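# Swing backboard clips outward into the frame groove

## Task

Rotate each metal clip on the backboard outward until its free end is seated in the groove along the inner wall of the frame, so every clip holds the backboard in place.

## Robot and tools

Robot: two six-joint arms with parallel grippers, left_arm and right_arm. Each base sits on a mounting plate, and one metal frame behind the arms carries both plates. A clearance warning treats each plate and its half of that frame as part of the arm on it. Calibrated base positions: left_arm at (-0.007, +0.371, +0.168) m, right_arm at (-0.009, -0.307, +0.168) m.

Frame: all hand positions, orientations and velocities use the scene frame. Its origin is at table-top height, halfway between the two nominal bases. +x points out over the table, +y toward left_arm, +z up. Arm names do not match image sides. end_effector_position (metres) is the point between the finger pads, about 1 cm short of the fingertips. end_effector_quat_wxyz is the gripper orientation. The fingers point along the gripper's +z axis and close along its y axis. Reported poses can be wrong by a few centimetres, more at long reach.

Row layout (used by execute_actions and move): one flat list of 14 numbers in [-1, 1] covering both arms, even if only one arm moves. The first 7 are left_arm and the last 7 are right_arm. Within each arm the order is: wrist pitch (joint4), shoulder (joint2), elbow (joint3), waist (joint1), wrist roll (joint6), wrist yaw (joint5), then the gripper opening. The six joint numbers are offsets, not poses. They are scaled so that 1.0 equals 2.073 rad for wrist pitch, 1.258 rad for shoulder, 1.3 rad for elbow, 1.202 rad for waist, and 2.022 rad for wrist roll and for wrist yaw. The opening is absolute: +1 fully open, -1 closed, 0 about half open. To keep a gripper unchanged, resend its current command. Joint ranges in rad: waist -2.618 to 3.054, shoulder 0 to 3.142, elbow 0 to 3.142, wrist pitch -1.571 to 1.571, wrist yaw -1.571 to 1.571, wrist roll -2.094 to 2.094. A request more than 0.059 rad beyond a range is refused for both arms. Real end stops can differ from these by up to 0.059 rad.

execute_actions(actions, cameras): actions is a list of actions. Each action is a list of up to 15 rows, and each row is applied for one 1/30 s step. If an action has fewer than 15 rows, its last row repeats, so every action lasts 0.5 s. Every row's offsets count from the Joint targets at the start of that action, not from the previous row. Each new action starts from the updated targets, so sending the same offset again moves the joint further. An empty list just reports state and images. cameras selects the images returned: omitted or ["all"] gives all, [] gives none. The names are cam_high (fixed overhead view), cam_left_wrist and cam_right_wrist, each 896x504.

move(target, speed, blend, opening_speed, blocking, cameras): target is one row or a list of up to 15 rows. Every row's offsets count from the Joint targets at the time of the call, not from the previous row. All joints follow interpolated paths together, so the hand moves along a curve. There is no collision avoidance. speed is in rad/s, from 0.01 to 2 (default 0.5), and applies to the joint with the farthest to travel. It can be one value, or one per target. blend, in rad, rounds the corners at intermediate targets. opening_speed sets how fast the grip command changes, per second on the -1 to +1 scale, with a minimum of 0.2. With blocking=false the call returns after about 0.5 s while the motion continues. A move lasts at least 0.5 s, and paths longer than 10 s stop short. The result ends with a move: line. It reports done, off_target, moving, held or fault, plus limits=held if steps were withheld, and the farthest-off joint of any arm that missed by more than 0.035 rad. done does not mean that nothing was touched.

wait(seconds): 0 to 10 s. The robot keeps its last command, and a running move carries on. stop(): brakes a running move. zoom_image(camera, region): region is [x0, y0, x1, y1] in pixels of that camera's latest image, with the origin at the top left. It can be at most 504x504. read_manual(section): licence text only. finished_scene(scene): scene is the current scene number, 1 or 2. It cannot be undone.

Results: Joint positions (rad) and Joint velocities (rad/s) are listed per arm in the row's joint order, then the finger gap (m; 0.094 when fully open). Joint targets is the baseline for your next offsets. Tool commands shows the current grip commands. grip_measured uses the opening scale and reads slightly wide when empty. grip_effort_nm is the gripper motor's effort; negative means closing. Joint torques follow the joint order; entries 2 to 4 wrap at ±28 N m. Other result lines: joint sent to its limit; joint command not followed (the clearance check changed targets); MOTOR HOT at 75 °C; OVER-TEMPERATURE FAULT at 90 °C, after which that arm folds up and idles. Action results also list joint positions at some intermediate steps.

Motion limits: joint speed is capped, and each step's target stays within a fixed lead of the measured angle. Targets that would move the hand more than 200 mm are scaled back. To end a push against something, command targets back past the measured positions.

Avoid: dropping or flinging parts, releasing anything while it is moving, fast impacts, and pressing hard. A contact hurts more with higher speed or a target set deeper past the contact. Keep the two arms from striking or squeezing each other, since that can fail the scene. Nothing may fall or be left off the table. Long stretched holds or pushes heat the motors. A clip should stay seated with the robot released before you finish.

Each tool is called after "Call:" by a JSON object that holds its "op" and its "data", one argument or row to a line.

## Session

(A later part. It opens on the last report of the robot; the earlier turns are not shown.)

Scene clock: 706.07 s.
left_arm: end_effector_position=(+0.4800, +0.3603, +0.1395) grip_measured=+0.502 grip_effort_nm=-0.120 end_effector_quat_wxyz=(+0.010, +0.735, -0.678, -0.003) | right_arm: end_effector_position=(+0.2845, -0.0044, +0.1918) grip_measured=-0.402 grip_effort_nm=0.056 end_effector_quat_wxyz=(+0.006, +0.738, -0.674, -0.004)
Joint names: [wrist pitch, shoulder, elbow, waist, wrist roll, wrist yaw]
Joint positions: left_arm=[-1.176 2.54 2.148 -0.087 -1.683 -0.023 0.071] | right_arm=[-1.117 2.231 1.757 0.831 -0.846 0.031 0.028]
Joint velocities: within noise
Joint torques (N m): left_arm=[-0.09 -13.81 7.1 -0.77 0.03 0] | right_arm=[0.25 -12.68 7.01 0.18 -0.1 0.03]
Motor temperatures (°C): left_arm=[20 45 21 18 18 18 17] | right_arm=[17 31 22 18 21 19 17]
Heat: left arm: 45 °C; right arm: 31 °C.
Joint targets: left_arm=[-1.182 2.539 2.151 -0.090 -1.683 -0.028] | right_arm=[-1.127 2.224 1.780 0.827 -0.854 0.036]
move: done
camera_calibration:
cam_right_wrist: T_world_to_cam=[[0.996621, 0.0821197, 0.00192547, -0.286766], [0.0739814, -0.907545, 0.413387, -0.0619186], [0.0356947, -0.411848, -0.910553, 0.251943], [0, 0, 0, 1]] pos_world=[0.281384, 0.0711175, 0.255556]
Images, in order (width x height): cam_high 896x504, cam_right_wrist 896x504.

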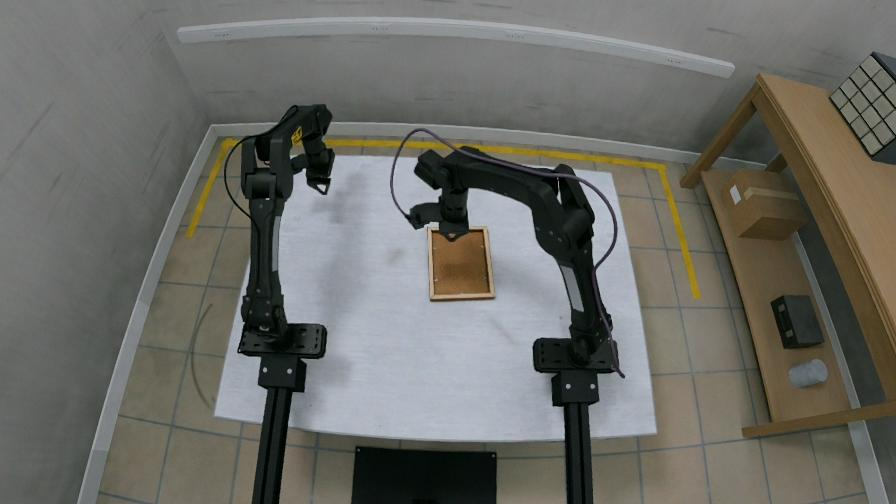

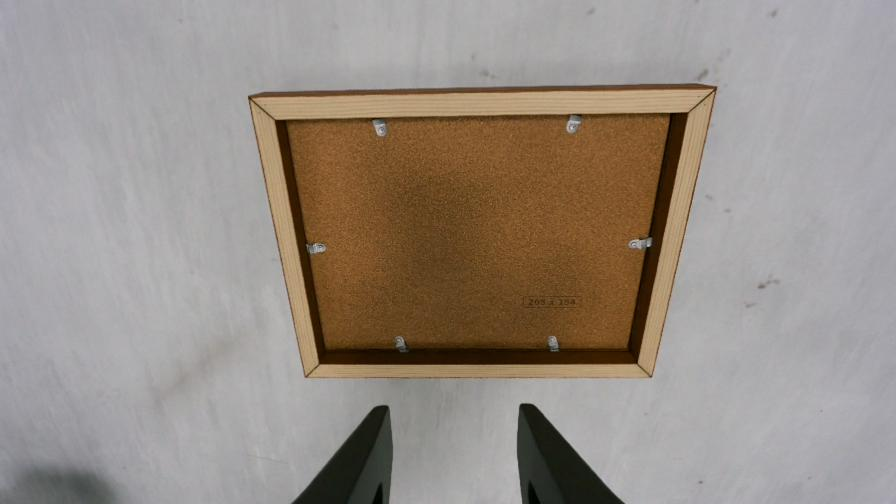

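Call:
{"op": "move", "data": {
  "target": [0,0,0,0,0,0,0.5,0.203,-0.06,-0.373,-0.1747,-0.104,0,-0.4],
  "speed": 0.6,
  "cameras": ["cam_right_wrist"]
}}

Scene clock: 727.03 s.
left_arm: end_effector_position=(+0.4800, +0.3603, +0.1395) grip_measured=+0.502 grip_effort_nm=-0.120 end_effector_quat_wxyz=(+0.010, +0.735, -0.678, -0.003) | right_arm: end_effector_position=(+0.2959, -0.1016, +0.1038) grip_measured=-0.402 grip_effort_nm=0.066 end_effector_quat_wxyz=(+0.011, +0.737, -0.675, -0.005)
Joint names: [wrist pitch, shoulder, elbow, waist, wrist roll, wrist yaw]
Joint positions: left_arm=[-1.176 2.54 2.148 -0.087 -1.683 -0.023 0.071] | right_arm=[-0.715 2.183 1.303 0.618 -1.057 0.035 0.028]
Joint velocities: within noise
Joint torques (N m): left_arm=[-0.12 -13.87 7.19 -0.62 0.04 -0.02] | right_arm=[0.43 -13.98 4.04 0.44 -0.11 -0.01]
Motor temperatures (°C): left_arm=[20 45 21 18 18 18 17] | right_arm=[17 33 24 18 21 19 17]
Heat: left arm: 45 °C; right arm: 33 °C.
Joint targets: left_arm=[-1.182 2.539 2.151 -0.090 -1.683 -0.028] | right_arm=[-0.706 2.149 1.295 0.617 -1.065 0.036]
move: done
camera_calibration:
cam_right_wrist: T_world_to_cam=[[0.996817, 0.079392, -0.00728298, -0.2894], [0.0751576, -0.905301, 0.418069, -0.115176], [0.026598, -0.417286, -0.908386, 0.133353], [0, 0, 0, 1]] pos_world=[0.293588, -0.0256469, 0.16718]
Images, in order (width x height): cam_right_wrist 896x504.

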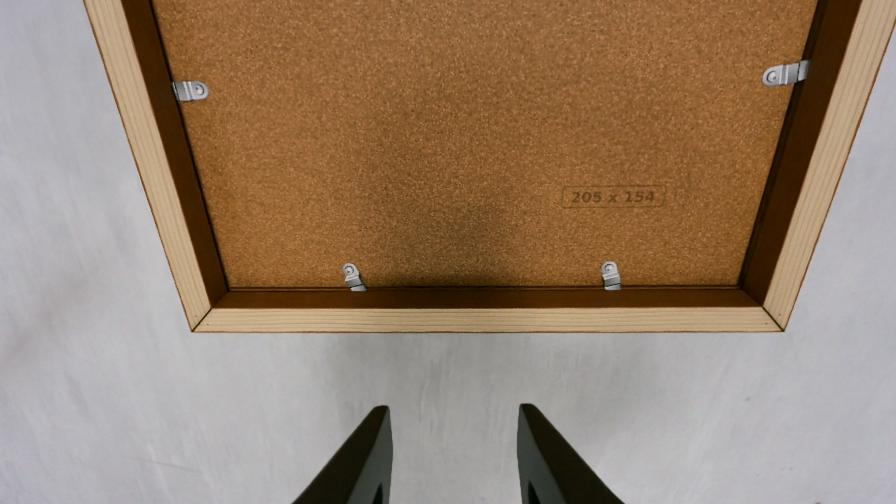

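Call:
{"op": "move", "data": {
  "target": [0,0,0,0,0,0,0.5,0.1486,0.0779,-0.18,0.0349,0.7987,0,-0.149],
  "speed": 0.9,
  "cameras": ["cam_right_wrist"]
}}

Call:
{"op": "zoom_image", "data": {
  "camera": "cam_right_wrist",
  "region": [400, 320, 520, 440]
}}

Scene clock: 759.17 s.
left_arm: end_effector_position=(+0.4800, +0.3603, +0.1395) grip_measured=+0.502 grip_effort_nm=-0.120 end_effector_quat_wxyz=(+0.010, +0.735, -0.678, -0.003) | right_arm: end_effector_position=(+0.2601, -0.1103, +0.0445) grip_measured=-0.151 grip_effort_nm=0.061 end_effector_quat_wxyz=(-0.003, -0.045, +0.999, +0.001)
Joint names: [wrist pitch, shoulder, elbow, waist, wrist roll, wrist yaw]
Joint positions: left_arm=[-1.176 2.54 2.148 -0.087 -1.683 -0.023 0.071] | right_arm=[-0.409 2.237 1.071 0.65 0.543 0.035 0.04]
Joint velocities: within noise
Joint torques (N m): left_arm=[-0.12 -14.02 7.01 -0.62 0.01 -0.01] | right_arm=[0.46 -9.14 3 1.4 0.05 0]
Motor temperatures (°C): left_arm=[20 46 21 18 18 18 17] | right_arm=[17 32 23 18 21 19 17]
Heat: left arm: 46 °C; right arm: 32 °C.
Joint targets: left_arm=[-1.182 2.539 2.151 -0.090 -1.683 -0.028] | right_arm=[-0.398 2.247 1.061 0.659 0.550 0.036]
move: done
camera_calibration:
cam_right_wrist: T_world_to_cam=[[0.0823674, -0.996514, 0.0132726, -0.135209], [-0.906668, -0.0693991, 0.416097, 0.252072], [-0.413725, -0.0463067, -0.909223, 0.2322], [0, 0, 0, 1]] pos_world=[0.335749, -0.106492, 0.10803]
Images, in order (width x height): cam_right_wrist 896x504.

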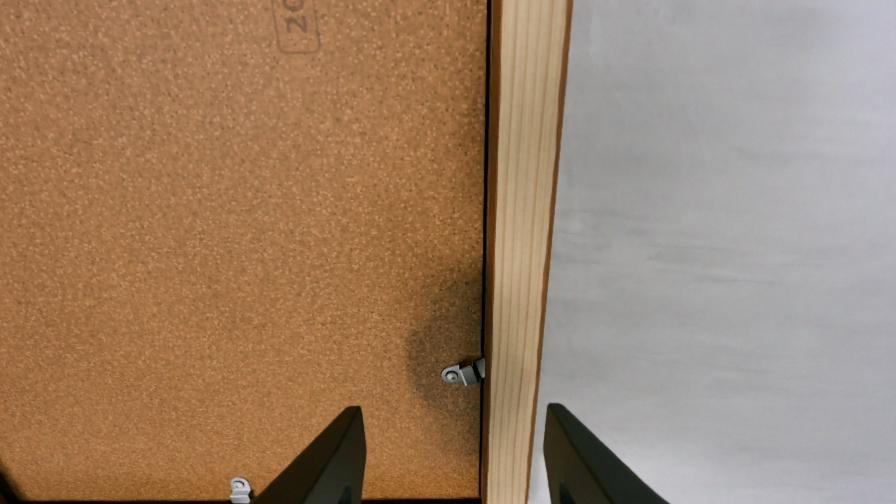

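Scaled by 4.200.

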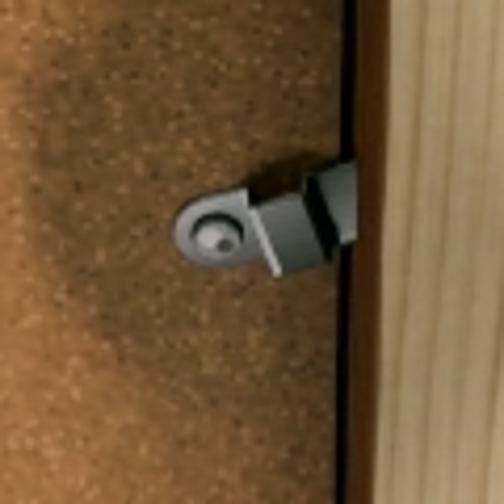

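Call:
{"op": "move", "data": {
  "target": [
    [0,0,0,0,0,0,0.5,0.015,0.02,0.0335,-0.0268,-0.0149,0,-0.149],
    [0,0,0,0,0,0,0.5,0.035,0.063,0.0335,-0.0268,-0.0149,0,-0.149]
  ],
  "speed": 0.15,
  "blend": 0.01,
  "cameras": ["cam_right_wrist"]
}}

Scene clock: 772.47 s.
left_arm: end_effector_position=(+0.4800, +0.3603, +0.1395) grip_measured=+0.502 grip_effort_nm=-0.125 end_effector_quat_wxyz=(+0.010, +0.735, -0.678, -0.003) | right_arm: end_effector_position=(+0.2660, -0.1122, +0.0209) grip_measured=-0.151 grip_effort_nm=0.061 end_effector_quat_wxyz=(-0.001, -0.044, +0.999, +0.003)
Joint names: [wrist pitch, shoulder, elbow, waist, wrist roll, wrist yaw]
Joint positions: left_arm=[-1.176 2.54 2.148 -0.087 -1.683 -0.023 0.071] | right_arm=[-0.336 2.317 1.084 0.632 0.528 0.035 0.04]
Joint velocities: within noise
Joint torques (N m): left_arm=[-0.12 -13.76 7.12 -0.59 0.04 -0.04] | right_arm=[0.48 -9.48 4.94 0.02 -0.11 0]
Motor temperatures (°C): left_arm=[20 46 21 18 18 18 17] | right_arm=[17 31 22 18 21 19 17]
Heat: left arm: 46 °C; right arm: 31 °C.
Joint targets: left_arm=[-1.182 2.539 2.151 -0.090 -1.683 -0.028] | right_arm=[-0.326 2.326 1.105 0.627 0.520 0.036]
move: done
camera_calibration:
cam_right_wrist: T_world_to_cam=[[0.0794428, -0.996783, 0.0106198, -0.136412], [-0.908572, -0.0680213, 0.412154, 0.267848], [-0.410105, -0.0423915, -0.911052, 0.212666], [0, 0, 0, 1]] pos_world=[0.341411, -0.108738, 0.0848041]
Images, in order (width x height): cam_right_wrist 896x504.

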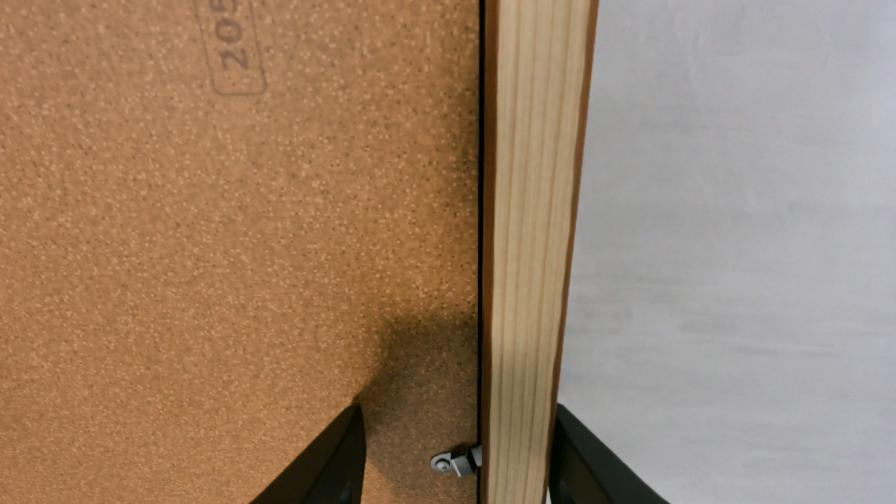

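Call:
{"op": "move", "data": {
  "target": [
    [0,0,0,0,0,0,0.5,-0.0145,-0.04,0,0,0,0,-0.149],
    [0,0,0,0,0,0,0.5,-0.0145,-0.04,-0.0315,0,0,0,-0.149],
    [0,0,0,0,0,0,0.5,0.004,-0.001,-0.0315,0,0,0,-0.149]
  ],
  "speed": 0.15,
  "cameras": ["cam_right_wrist"]
}}

Scene clock: 782.87 s.
left_arm: end_effector_position=(+0.4800, +0.3603, +0.1395) grip_measured=+0.502 grip_effort_nm=-0.125 end_effector_quat_wxyz=(+0.010, +0.735, -0.678, -0.003) | right_arm: end_effector_position=(+0.2643, -0.1133, +0.0206) grip_measured=-0.151 grip_effort_nm=0.056 end_effector_quat_wxyz=(+0.000, -0.044, +0.999, +0.003)
Joint names: [wrist pitch, shoulder, elbow, waist, wrist roll, wrist yaw]
Joint positions: left_arm=[-1.176 2.54 2.148 -0.087 -1.683 -0.023 0.071] | right_arm=[-0.328 2.313 1.073 0.632 0.527 0.035 0.04]
Joint velocities: within noise
Joint torques (N m): left_arm=[-0.09 -13.82 7.19 -0.81 0.03 -0.04] | right_arm=[0.51 -9.21 2.78 -0.01 -0.1 -0.01]
Motor temperatures (°C): left_arm=[20 46 21 18 18 18 17] | right_arm=[17 30 23 18 21 19 17]
Heat: left arm: 46 °C; right arm: 30 °C.
Joint targets: left_arm=[-1.182 2.539 2.151 -0.090 -1.683 -0.028] | right_arm=[-0.317 2.325 1.064 0.627 0.520 0.036]
move: done
camera_calibration:
cam_right_wrist: T_world_to_cam=[[0.0797678, -0.996763, 0.0100358, -0.137486], [-0.908934, -0.0685984, 0.411258, 0.266464], [-0.409239, -0.0419271, -0.911464, 0.211497], [0, 0, 0, 1]] pos_world=[0.339717, -0.109895, 0.0845657]
Images, in order (width x height): cam_right_wrist 896x504.

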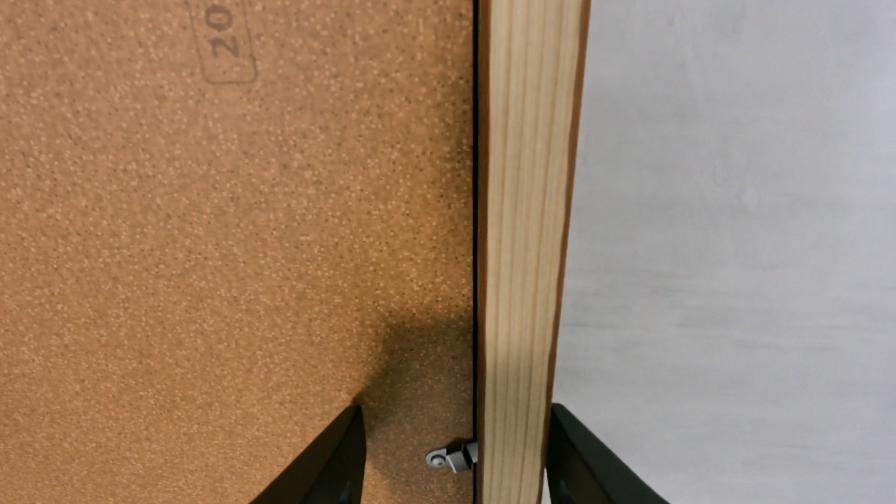

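Call:
{"op": "move", "data": {
  "target": [
    [0,0,0,0,0,0,0.5,0.0005,0.0035,0,0,0,0,-0.149],
    [0,0,0,0,0,0,0.5,0.0005,0.0035,0,0,0,0,-0.45]
  ],
  "speed": 0.1,
  "opening_speed": 0.2,
  "cameras": ["cam_right_wrist"]
}}

Scene clock: 788.37 s.
left_arm: end_effector_position=(+0.4800, +0.3603, +0.1395) grip_measured=+0.502 grip_effort_nm=-0.120 end_effector_quat_wxyz=(+0.010, +0.735, -0.678, -0.003) | right_arm: end_effector_position=(+0.2642, -0.1150, +0.0197) grip_measured=-0.447 grip_effort_nm=-0.183 end_effector_quat_wxyz=(-0.001, -0.044, +0.999, +0.001)
Joint names: [wrist pitch, shoulder, elbow, waist, wrist roll, wrist yaw]
Joint positions: left_arm=[-1.176 2.54 2.148 -0.087 -1.683 -0.023 0.071] | right_arm=[-0.329 2.316 1.073 0.63 0.526 0.038 0.026]
Joint velocities: within noise
Joint torques (N m): left_arm=[-0.1 -13.78 7.27 -0.76 0.05 -0.03] | right_arm=[0.5 -9.14 2.76 0.2 -0.09 -0.04]
Motor temperatures (°C): left_arm=[20 46 21 18 18 18 17] | right_arm=[17 30 22 18 21 19 17]
Heat: left arm: 46 °C; right arm: 30 °C.
Joint targets: left_arm=[-1.182 2.539 2.151 -0.090 -1.683 -0.028] | right_arm=[-0.317 2.329 1.064 0.627 0.521 0.036]
move: done
camera_calibration:
cam_right_wrist: T_world_to_cam=[[0.0787952, -0.996783, 0.0146491, -0.138925], [-0.908413, -0.0657418, 0.412873, 0.266789], [-0.410582, -0.0458398, -0.910671, 0.210486], [0, 0, 0, 1]] pos_world=[0.339723, -0.111291, 0.0835686]
Images, in order (width x height): cam_right_wrist 896x504.

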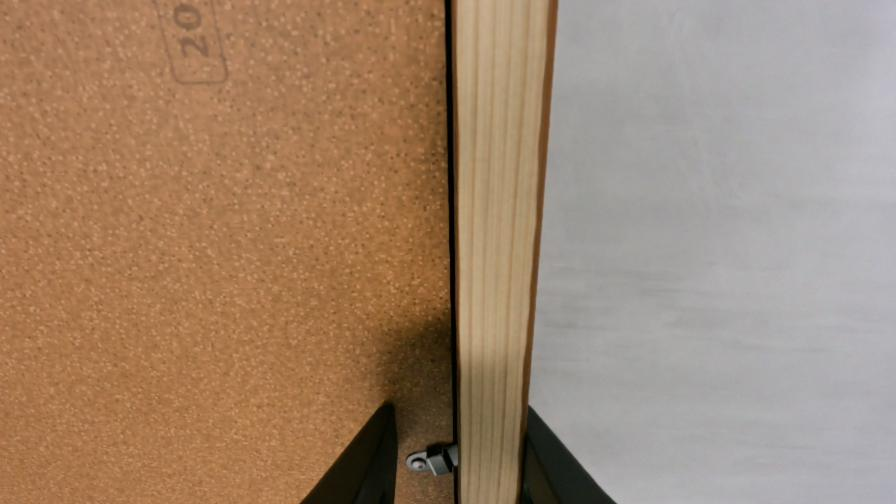

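Call:
{"op": "move", "data": {
  "target": [
    [0,0,0,0,0,0,0.5,0,0,0,0,0,0,-0.3],
    [0,0,0,0,0,0,0.5,-0.0145,-0.04,0,0,0,0,-0.3],
    [0,0,0,0,0,0,0.5,-0.0145,-0.04,-0.0058,0,0,0,-0.3],
    [0,0,0,0,0,0,0.5,0.002,-0.002,-0.0058,0,0,0,-0.3]
  ],
  "speed": 0.15,
  "cameras": ["cam_right_wrist"]
}}

Scene clock: 796.57 s.
left_arm: end_effector_position=(+0.4800, +0.3603, +0.1395) grip_measured=+0.502 grip_effort_nm=-0.129 end_effector_quat_wxyz=(+0.010, +0.735, -0.678, -0.003) | right_arm: end_effector_position=(+0.2630, -0.1158, +0.0198) grip_measured=-0.302 grip_effort_nm=0.056 end_effector_quat_wxyz=(-0.001, -0.044, +0.999, +0.001)
Joint names: [wrist pitch, shoulder, elbow, waist, wrist roll, wrist yaw]
Joint positions: left_arm=[-1.176 2.54 2.148 -0.087 -1.683 -0.023 0.071] | right_arm=[-0.326 2.313 1.066 0.63 0.526 0.038 0.033]
Joint velocities: within noise
Joint torques (N m): left_arm=[-0.11 -13.83 7.04 -0.7 0.01 -0.01] | right_arm=[0.51 -8.96 2.67 0.21 -0.09 -0.05]
Motor temperatures (°C): left_arm=[20 46 21 18 18 18 17] | right_arm=[17 30 22 18 21 19 17]
Heat: left arm: 46 °C; right arm: 30 °C.
Joint targets: left_arm=[-1.182 2.539 2.151 -0.090 -1.683 -0.028] | right_arm=[-0.312 2.327 1.056 0.627 0.521 0.036]
move: done
camera_calibration:
cam_right_wrist: T_world_to_cam=[[0.078815, -0.996779, 0.0148432, -0.139699], [-0.908283, -0.0656651, 0.413171, 0.265576], [-0.410865, -0.0460459, -0.910533, 0.210018], [0, 0, 0, 1]] pos_world=[0.338517, -0.11214, 0.0835732]
Images, in order (width x height): cam_right_wrist 896x504.

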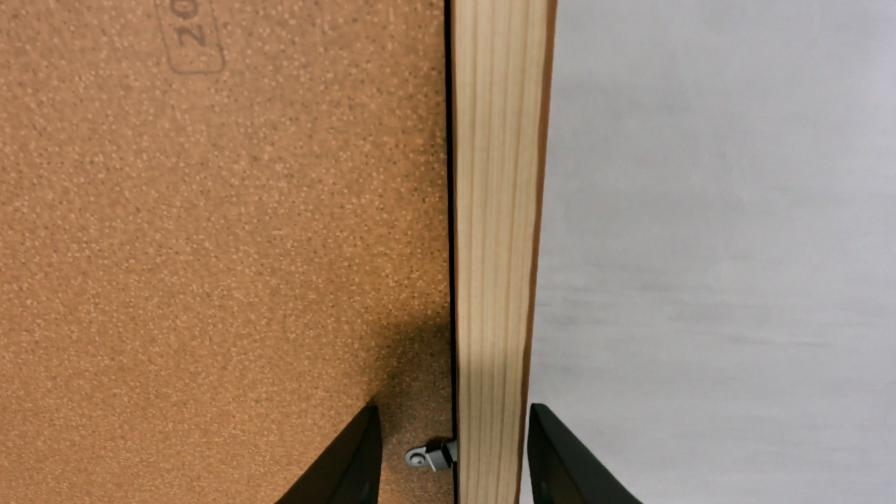

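Call:
{"op": "move", "data": {
  "target": [
    [0,0,0,0,0,0,0.5,0,0,0,0,0,0,-0.45],
    [0,0,0,0,0,0,0.5,0,0,0,0,0,0,-0.62],
    [0,0,0,0,0,0,0.5,0,0,0,0,0,0,-0.8]
  ],
  "opening_speed": 0.2,
  "cameras": ["cam_right_wrist"]
}}

Scene clock: 812.60 s.
left_arm: end_effector_position=(+0.4800, +0.3603, +0.1395) grip_measured=+0.502 grip_effort_nm=-0.125 end_effector_quat_wxyz=(+0.010, +0.735, -0.678, -0.003) | right_arm: end_effector_position=(+0.2638, -0.1160, +0.0198) grip_measured=-0.770 grip_effort_nm=-1.048 end_effector_quat_wxyz=(+0.001, -0.044, +0.999, +0.000)
Joint names: [wrist pitch, shoulder, elbow, waist, wrist roll, wrist yaw]
Joint positions: left_arm=[-1.176 2.54 2.148 -0.087 -1.683 -0.023 0.071] | right_arm=[-0.323 2.313 1.066 0.63 0.526 0.041 0.011]
Joint velocities: within noise
Joint torques (N m): left_arm=[-0.1 -13.86 6.99 -0.55 0.03 -0.03] | right_arm=[0.49 -9.02 2.7 0.16 -0.08 -0.08]
Motor temperatures (°C): left_arm=[20 46 21 18 18 18 17] | right_arm=[17 29 22 18 21 19 17]
Heat: left arm: 46 °C; right arm: 29 °C.
Joint targets: left_arm=[-1.182 2.539 2.151 -0.090 -1.683 -0.028] | right_arm=[-0.312 2.327 1.056 0.627 0.521 0.036]
move: done
camera_calibration:
cam_right_wrist: T_world_to_cam=[[0.0786638, -0.996762, 0.0166326, -0.13993], [-0.909872, -0.0649687, 0.409772, 0.266874], [-0.407364, -0.0473677, -0.912037, 0.209297], [0, 0, 0, 1]] pos_world=[0.339089, -0.112224, 0.0838568]
Images, in order (width x height): cam_right_wrist 896x504.

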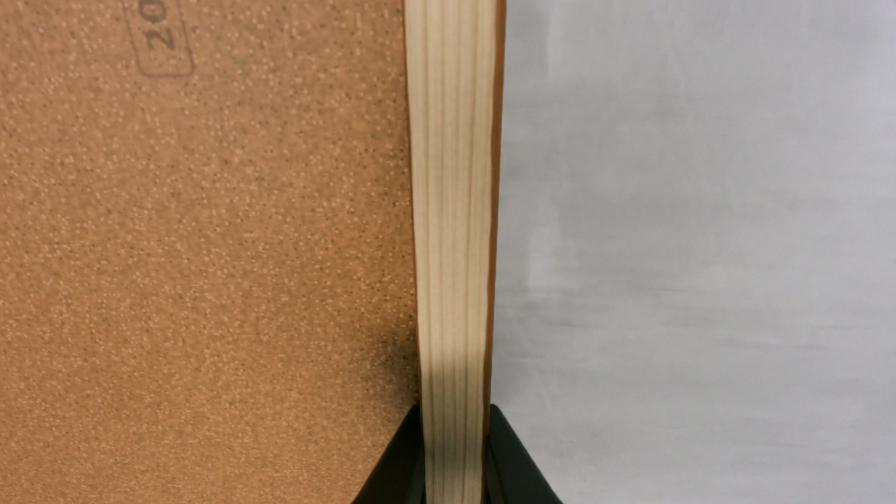

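Call:
{"op": "move", "data": {
  "target": [0,0,0,0,0,0,0.5,0,0,0,0,0,0,-0.4],
  "opening_speed": 0.5,
  "cameras": []
}}

Call:
{"op": "move", "data": {
  "target": [0,0,0,0,0,0,0.5,-0.0675,-0.1113,0,0,0,0,-0.4],
  "speed": 0.3,
  "cameras": ["cam_right_wrist","cam_high"]
}}

Scene clock: 825.07 s.
left_arm: end_effector_position=(+0.4800, +0.3603, +0.1395) grip_measured=+0.502 grip_effort_nm=-0.120 end_effector_quat_wxyz=(+0.010, +0.735, -0.678, -0.003) | right_arm: end_effector_position=(+0.2639, -0.1159, +0.0198) grip_measured=-0.402 grip_effort_nm=0.066 end_effector_quat_wxyz=(+0.001, -0.044, +0.999, +0.000)
Joint names: [wrist pitch, shoulder, elbow, waist, wrist roll, wrist yaw]
Joint positions: left_arm=[-1.176 2.54 2.148 -0.087 -1.683 -0.023 0.071] | right_arm=[-0.323 2.313 1.066 0.63 0.526 0.041 0.028]
Joint velocities: within noise
Joint torques (N m): left_arm=[-0.12 -13.75 7.09 -0.66 0.04 -0.04] | right_arm=[0.49 -9.02 2.69 0.2 -0.09 -0.07]
Motor temperatures (°C): left_arm=[20 46 21 18 18 18 17] | right_arm=[17 28 22 18 21 19 18]
Heat: left arm: 46 °C; right arm: 28 °C.
Joint targets: left_arm=[-1.182 2.539 2.151 -0.090 -1.683 -0.028] | right_arm=[-0.312 2.327 1.056 0.627 0.521 0.036]
move: done
No camera images: "cameras" was empty.

Scene clock: 826.20 s.
left_arm: end_effector_position=(+0.4800, +0.3603, +0.1395) grip_measured=+0.502 grip_effort_nm=-0.125 end_effector_quat_wxyz=(+0.010, +0.735, -0.678, -0.003) | right_arm: end_effector_position=(+0.2616, -0.1191, +0.0525) grip_measured=-0.402 grip_effort_nm=0.061 end_effector_quat_wxyz=(-0.006, -0.044, +0.999, -0.004)
Joint names: [wrist pitch, shoulder, elbow, waist, wrist roll, wrist yaw]
Joint positions: left_arm=[-1.176 2.54 2.148 -0.087 -1.683 -0.023 0.071] | right_arm=[-0.443 2.209 1.066 0.63 0.526 0.041 0.028]
Joint velocities: within noise
Joint torques (N m): left_arm=[-0.11 -13.87 7.16 -0.72 0.02 -0.01] | right_arm=[0.24 -12.03 3.06 0.21 -0.09 -0.07]
Motor temperatures (°C): left_arm=[20 46 21 18 18 18 17] | right_arm=[17 28 22 18 21 19 18]
Heat: left arm: 46 °C; right arm: 28 °C.
Joint targets: left_arm=[-1.182 2.539 2.151 -0.090 -1.683 -0.028] | right_arm=[-0.452 2.187 1.056 0.627 0.521 0.036]
move: done
camera_calibration:
cam_right_wrist: T_world_to_cam=[[0.079527, -0.996542, 0.024064, -0.143956], [-0.904557, -0.0620004, 0.42182, 0.249556], [-0.418869, -0.0553133, -0.90636, 0.239931], [0, 0, 0, 1]] pos_world=[0.337686, -0.114714, 0.11566]
Images, in order (width x height): cam_high 896x504, cam_right_wrist 896x504.

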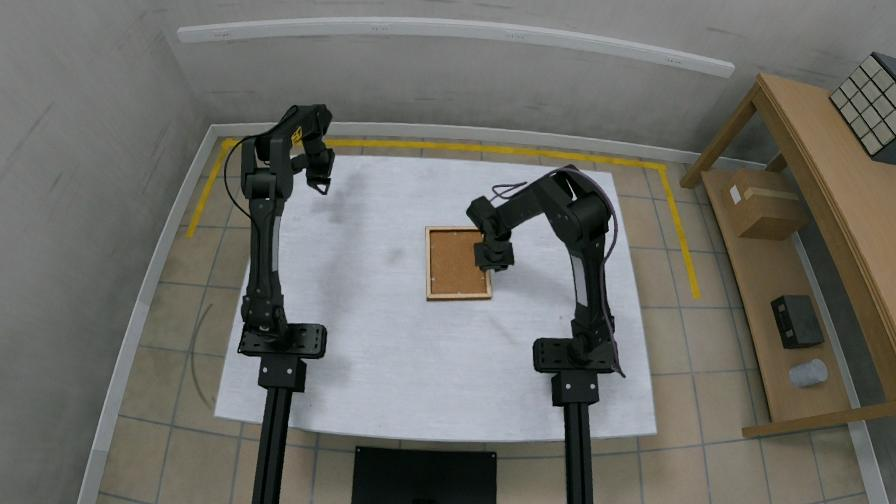

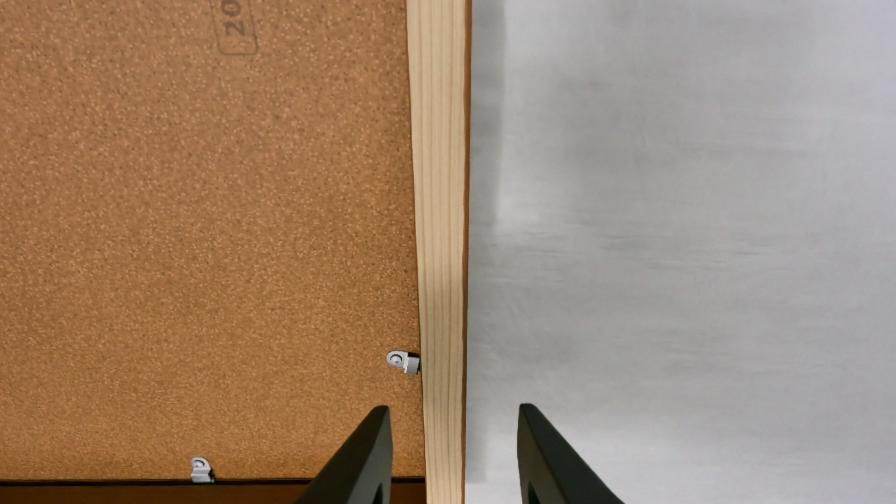

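Call:
{"op": "zoom_image", "data": {
  "camera": "cam_right_wrist",
  "region": [340, 320, 460, 400]
}}

Call:
{"op": "zoom_image", "data": {
  "camera": "cam_right_wrist",
  "region": [150, 430, 270, 504]
}}

Scaled by 4.200.

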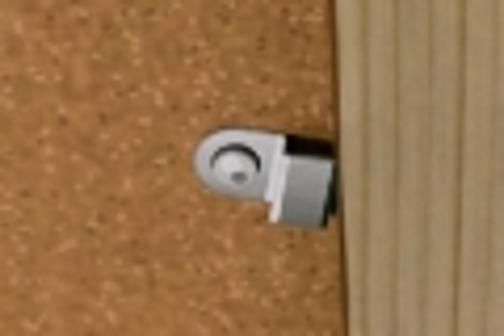

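Scaled by 4.200.

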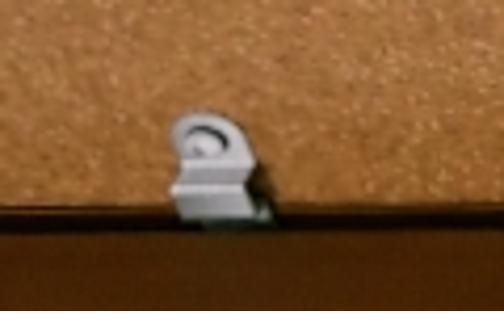

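Call:
{"op": "move", "data": {
  "target": [
    [0,0,0,0,0,0,0.5,-0.12,-0.16,0.1,0,0,0,-0.4],
    [0,0,0,0,0,0,0.5,-0.3256,0.0294,0.557,0.1664,-0.68,0,-0.4]
  ],
  "blend": [0.05,0],
  "speed": 0.7,
  "cameras": ["cam_right_wrist","cam_high"]
}}

Scene clock: 834.93 s.
left_arm: end_effector_position=(+0.4800, +0.3603, +0.1395) grip_measured=+0.502 grip_effort_nm=-0.129 end_effector_quat_wxyz=(+0.010, +0.735, -0.678, -0.003) | right_arm: end_effector_position=(+0.2883, -0.0093, +0.1978) grip_measured=-0.402 grip_effort_nm=0.061 end_effector_quat_wxyz=(+0.000, +0.735, -0.678, +0.001)
Joint names: [wrist pitch, shoulder, elbow, waist, wrist roll, wrist yaw]
Joint positions: left_arm=[-1.176 2.54 2.148 -0.087 -1.683 -0.023 0.071] | right_arm=[-1.118 2.21 1.749 0.821 -0.846 0.041 0.028]
Joint velocities: within noise
Joint torques (N m): left_arm=[-0.09 -13.9 7.04 -0.7 0.03 -0.04] | right_arm=[0.27 -10.73 7.75 1.1 -0.11 -0.07]
Motor temperatures (°C): left_arm=[20 47 21 18 18 18 17] | right_arm=[17 30 22 18 21 19 18]
Heat: left arm: 47 °C; right arm: 30 °C.
Joint targets: left_arm=[-1.182 2.539 2.151 -0.090 -1.683 -0.028] | right_arm=[-1.127 2.224 1.780 0.827 -0.854 0.036]
move: done
camera_calibration:
cam_right_wrist: T_world_to_cam=[[0.99728, 0.071841, 0.0164639, -0.293322], [0.0586517, -0.908838, 0.413006, -0.0646188], [0.0446338, -0.410917, -0.910579, 0.252671], [0, 0, 0, 1]] pos_world=[0.285037, 0.0661714, 0.261594]
Images, in order (width x height): cam_high 896x504, cam_right_wrist 896x504.

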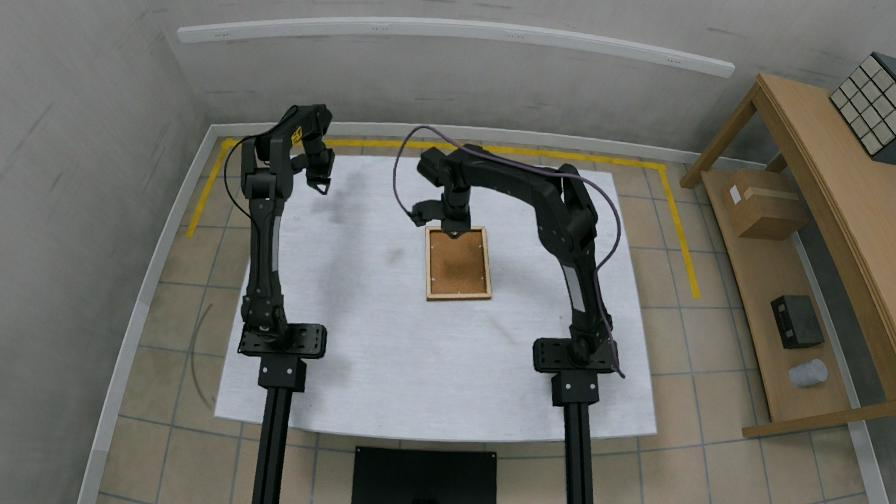

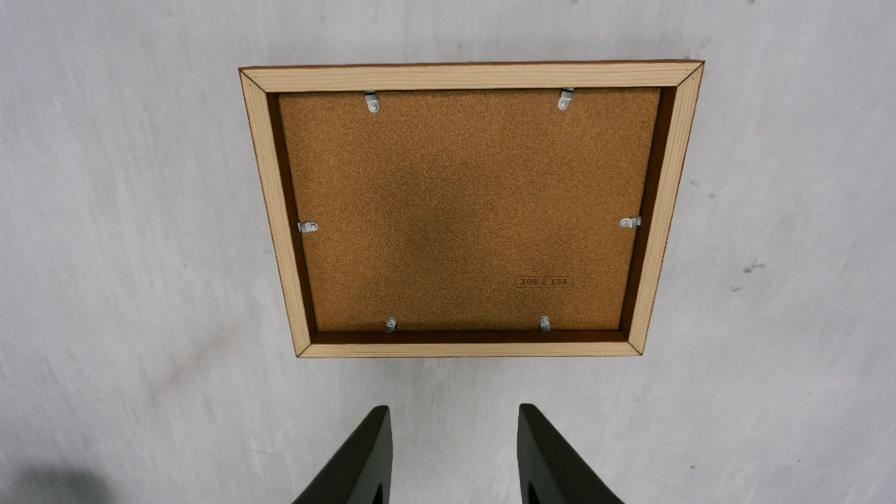

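Call:
{"op": "zoom_image", "data": {
  "camera": "cam_right_wrist",
  "region": [340, 70, 600, 130]
}}

Call:
{"op": "zoom_image", "data": {
  "camera": "cam_right_wrist",
  "region": [360, 300, 580, 350]
}}

Call:
{"op": "zoom_image", "data": {
  "camera": "cam_right_wrist",
  "region": [270, 200, 350, 250]
}}

Call:
{"op": "zoom_image", "data": {
  "camera": "cam_right_wrist",
  "region": [600, 200, 680, 250]
}}

Scaled by 1.938.

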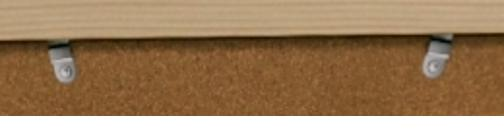

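Scaled by 2.291.

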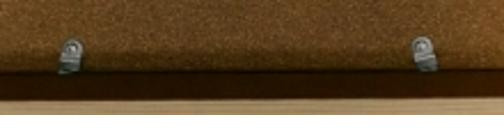

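Scaled by 6.300.

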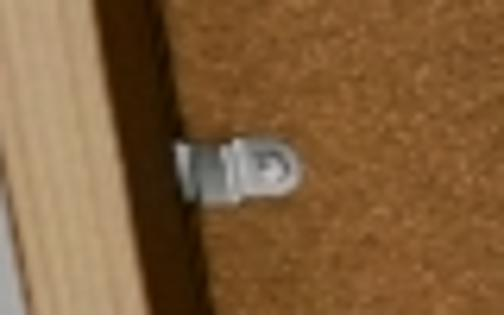

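Scaled by 6.300.

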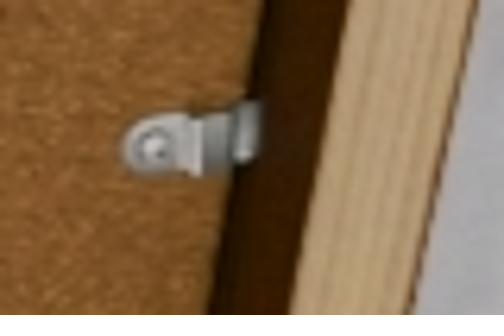

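Call:
{"op": "zoom_image", "data": {
  "camera": "cam_right_wrist",
  "region": [615, 208, 655, 234]
}}

Call:
{"op": "zoom_image", "data": {
  "camera": "cam_right_wrist",
  "region": [290, 214, 330, 240]
}}

Scaled by 12.600.

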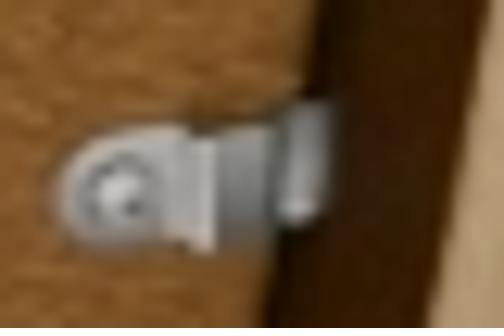

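Scaled by 12.600.

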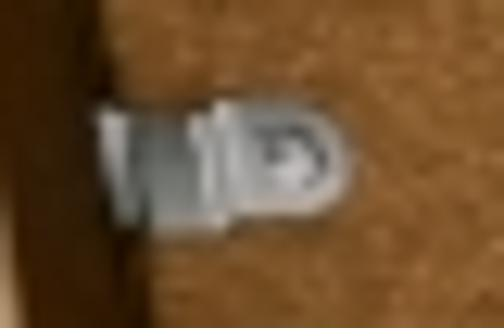

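Call:
{"op": "move", "data": {
  "target": [0,0,0,0,0,0,0.5,0.006,0.237,0.2215,-0.1265,-0.0752,0,-0.4],
  "speed": 0.4,
  "cameras": ["cam_right_wrist"]
}}

Scene clock: 868.83 s.
left_arm: end_effector_position=(+0.4800, +0.3603, +0.1395) grip_measured=+0.502 grip_effort_nm=-0.125 end_effector_quat_wxyz=(+0.010, +0.735, -0.678, -0.003) | right_arm: end_effector_position=(+0.3681, -0.0221, +0.1347) grip_measured=-0.402 grip_effort_nm=0.061 end_effector_quat_wxyz=(+0.011, +0.737, -0.676, -0.001)
Joint names: [wrist pitch, shoulder, elbow, waist, wrist roll, wrist yaw]
Joint positions: left_arm=[-1.176 2.54 2.148 -0.087 -1.683 -0.023 0.071] | right_arm=[-1.116 2.514 2.037 0.675 -0.999 0.041 0.028]
Joint velocities: within noise
Joint torques (N m): left_arm=[-0.13 -13.79 7.09 -0.83 0.02 -0.03] | right_arm=[0.33 -13.31 7.68 0.66 -0.12 -0.07]
Motor temperatures (°C): left_arm=[20 47 21 18 18 18 17] | right_arm=[17 30 23 18 21 19 17]
Heat: left arm: 47 °C; right arm: 30 °C.
Joint targets: left_arm=[-1.182 2.539 2.151 -0.090 -1.683 -0.028] | right_arm=[-1.115 2.522 2.068 0.675 -1.007 0.036]
move: done
camera_calibration:
cam_right_wrist: T_world_to_cam=[[0.996897, 0.078703, -0.00120104, -0.368322], [0.0718344, -0.903446, 0.42264, -0.0608757], [0.032178, -0.421415, -0.906297, 0.190238], [0, 0, 0, 1]] pos_world=[0.365431, 0.0541594, 0.197699]
Images, in order (width x height): cam_right_wrist 896x504.

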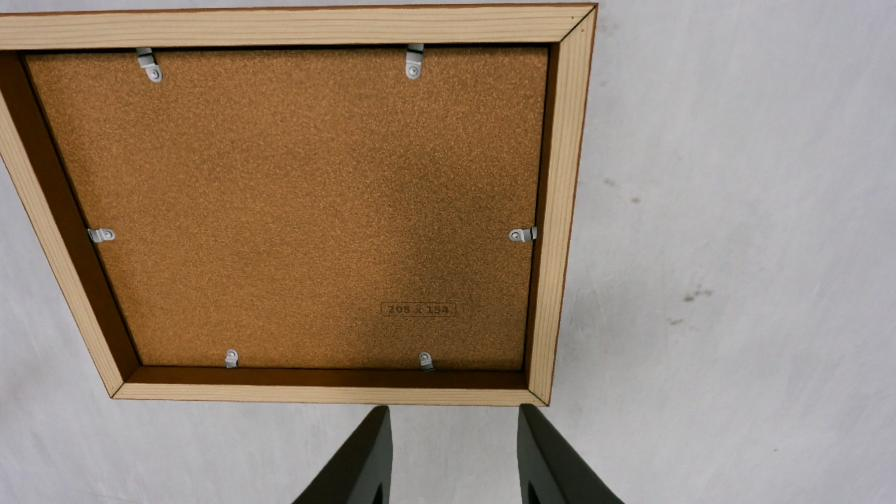

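Call:
{"op": "zoom_image", "data": {
  "camera": "cam_right_wrist",
  "region": [500, 215, 550, 255]
}}

Call:
{"op": "zoom_image", "data": {
  "camera": "cam_right_wrist",
  "region": [80, 215, 130, 255]
}}

Call:
{"op": "zoom_image", "data": {
  "camera": "cam_right_wrist",
  "region": [210, 335, 270, 380]
}}

Call:
{"op": "zoom_image", "data": {
  "camera": "cam_right_wrist",
  "region": [400, 335, 460, 380]
}}

Scaled by 10.080.

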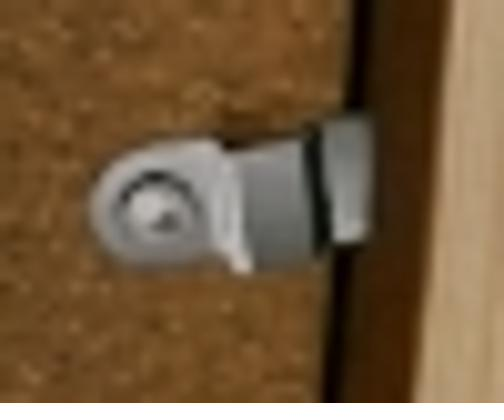

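Scaled by 10.080.

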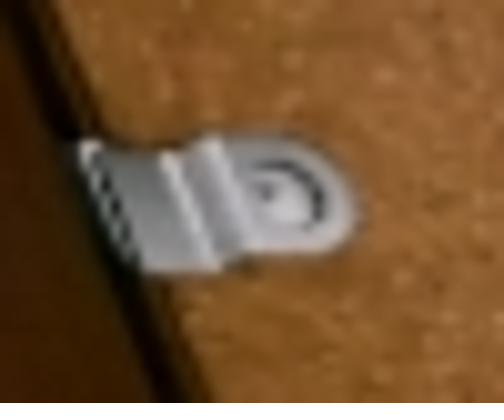

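Scaled by 8.400.

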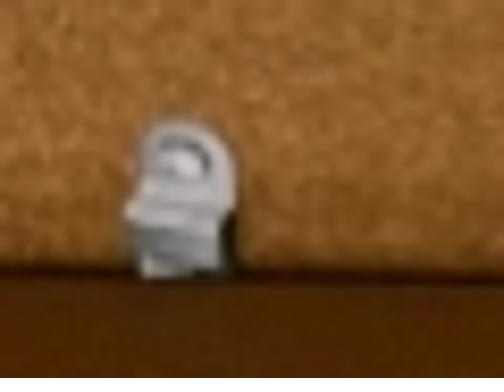

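Scaled by 8.400.

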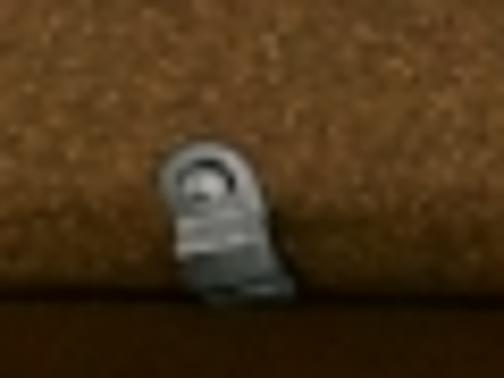

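Call:
{"op": "zoom_image", "data": {
  "camera": "cam_right_wrist",
  "region": [120, 35, 180, 95]
}}

Call:
{"op": "zoom_image", "data": {
  "camera": "cam_right_wrist",
  "region": [385, 35, 445, 95]
}}

Scaled by 8.400.

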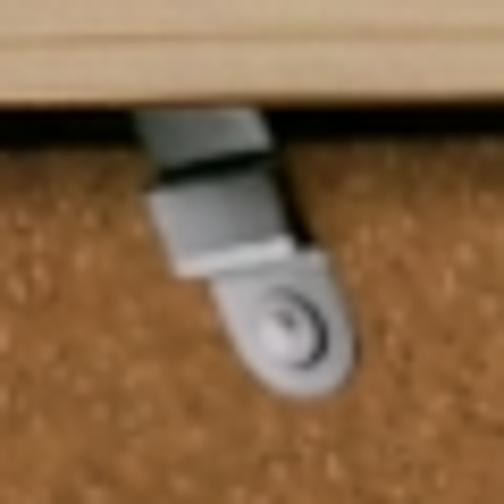

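Scaled by 8.400.

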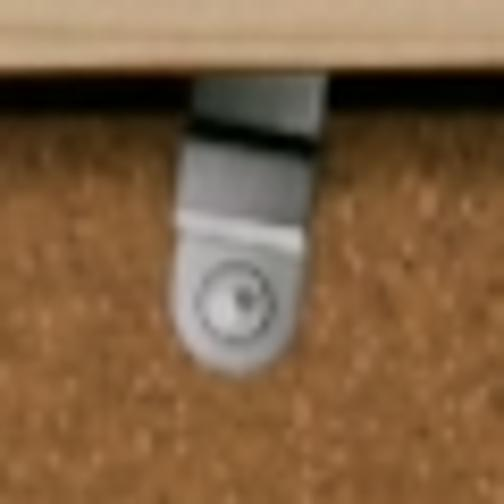

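Call:
{"op": "move", "data": {
  "target": [0,0,0,0,0,0,0.5,0,-0.2,0,-0.1,0,0,-0.4],
  "speed": 0.5,
  "cameras": []
}}

Call:
{"op": "move", "data": {
  "target": [0,0,0,0,0,0,0.5,0,0,0,-0.6,0,0,-0.4],
  "speed": 0.8,
  "cameras": ["cam_high"]
}}

Scene clock: 899.47 s.
left_arm: end_effector_position=(+0.4800, +0.3603, +0.1395) grip_measured=+0.502 grip_effort_nm=-0.120 end_effector_quat_wxyz=(+0.010, +0.735, -0.678, -0.003) | right_arm: end_effector_position=(+0.4259, -0.0611, +0.2441) grip_measured=-0.402 grip_effort_nm=0.056 end_effector_quat_wxyz=(-0.107, +0.687, -0.719, +0.026)
Joint names: [wrist pitch, shoulder, elbow, waist, wrist roll, wrist yaw]
Joint positions: left_arm=[-1.176 2.54 2.148 -0.087 -1.683 -0.023 0.071] | right_arm=[-1.115 2.284 2.05 0.551 -1 0.041 0.028]
Joint velocities: within noise
Joint torques (N m): left_arm=[-0.12 -13.89 7.09 -0.61 0 -0.02] | right_arm=[0.75 -14.27 7.01 1.02 -0.09 -0.08]
Motor temperatures (°C): left_arm=[20 47 21 18 18 18 17] | right_arm=[17 30 25 18 21 19 17]
Heat: left arm: 47 °C; right arm: 30 °C.
Joint targets: left_arm=[-1.182 2.539 2.151 -0.090 -1.683 -0.028] | right_arm=[-1.115 2.270 2.068 0.555 -1.007 0.036]
move: done
No camera images: "cameras" was empty.

Scene clock: 901.10 s.
left_arm: end_effector_position=(+0.4800, +0.3603, +0.1395) grip_measured=+0.502 grip_effort_nm=-0.129 end_effector_quat_wxyz=(+0.010, +0.735, -0.678, -0.003) | right_arm: end_effector_position=(+0.4822, -0.4095, +0.2314) grip_measured=-0.402 grip_effort_nm=0.056 end_effector_quat_wxyz=(+0.076, -0.391, +0.915, -0.061)
Joint names: [wrist pitch, shoulder, elbow, waist, wrist roll, wrist yaw]
Joint positions: left_arm=[-1.176 2.54 2.148 -0.087 -1.683 -0.023 0.071] | right_arm=[-1.114 2.284 2.05 -0.17 -1.001 0.045 0.028]
Joint velocities: within noise
Joint torques (N m): left_arm=[-0.13 -13.89 7.2 -0.66 0.03 -0.01] | right_arm=[0.7 -14.42 7.02 0.79 -0.09 -0.11]
Motor temperatures (°C): left_arm=[20 48 21 18 18 18 17] | right_arm=[17 30 24 18 21 19 17]
Heat: left arm: 48 °C; right arm: 30 °C.
Joint targets: left_arm=[-1.182 2.539 2.151 -0.090 -1.683 -0.028] | right_arm=[-1.115 2.270 2.068 -0.166 -1.007 0.036]
move: done
Images, in order (width x height): cam_high 896x504.

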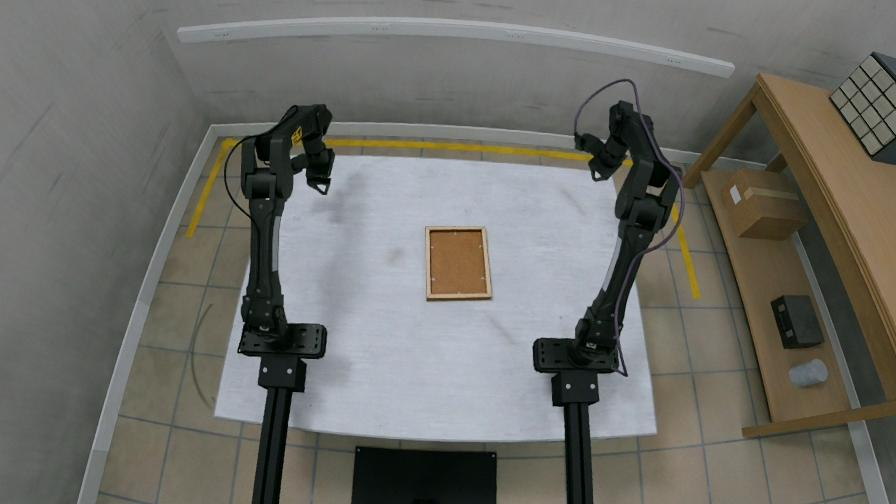

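Call:
{"op": "finished_scene", "data": {
  "scene": 2
}}

The scene is finished: the task was done.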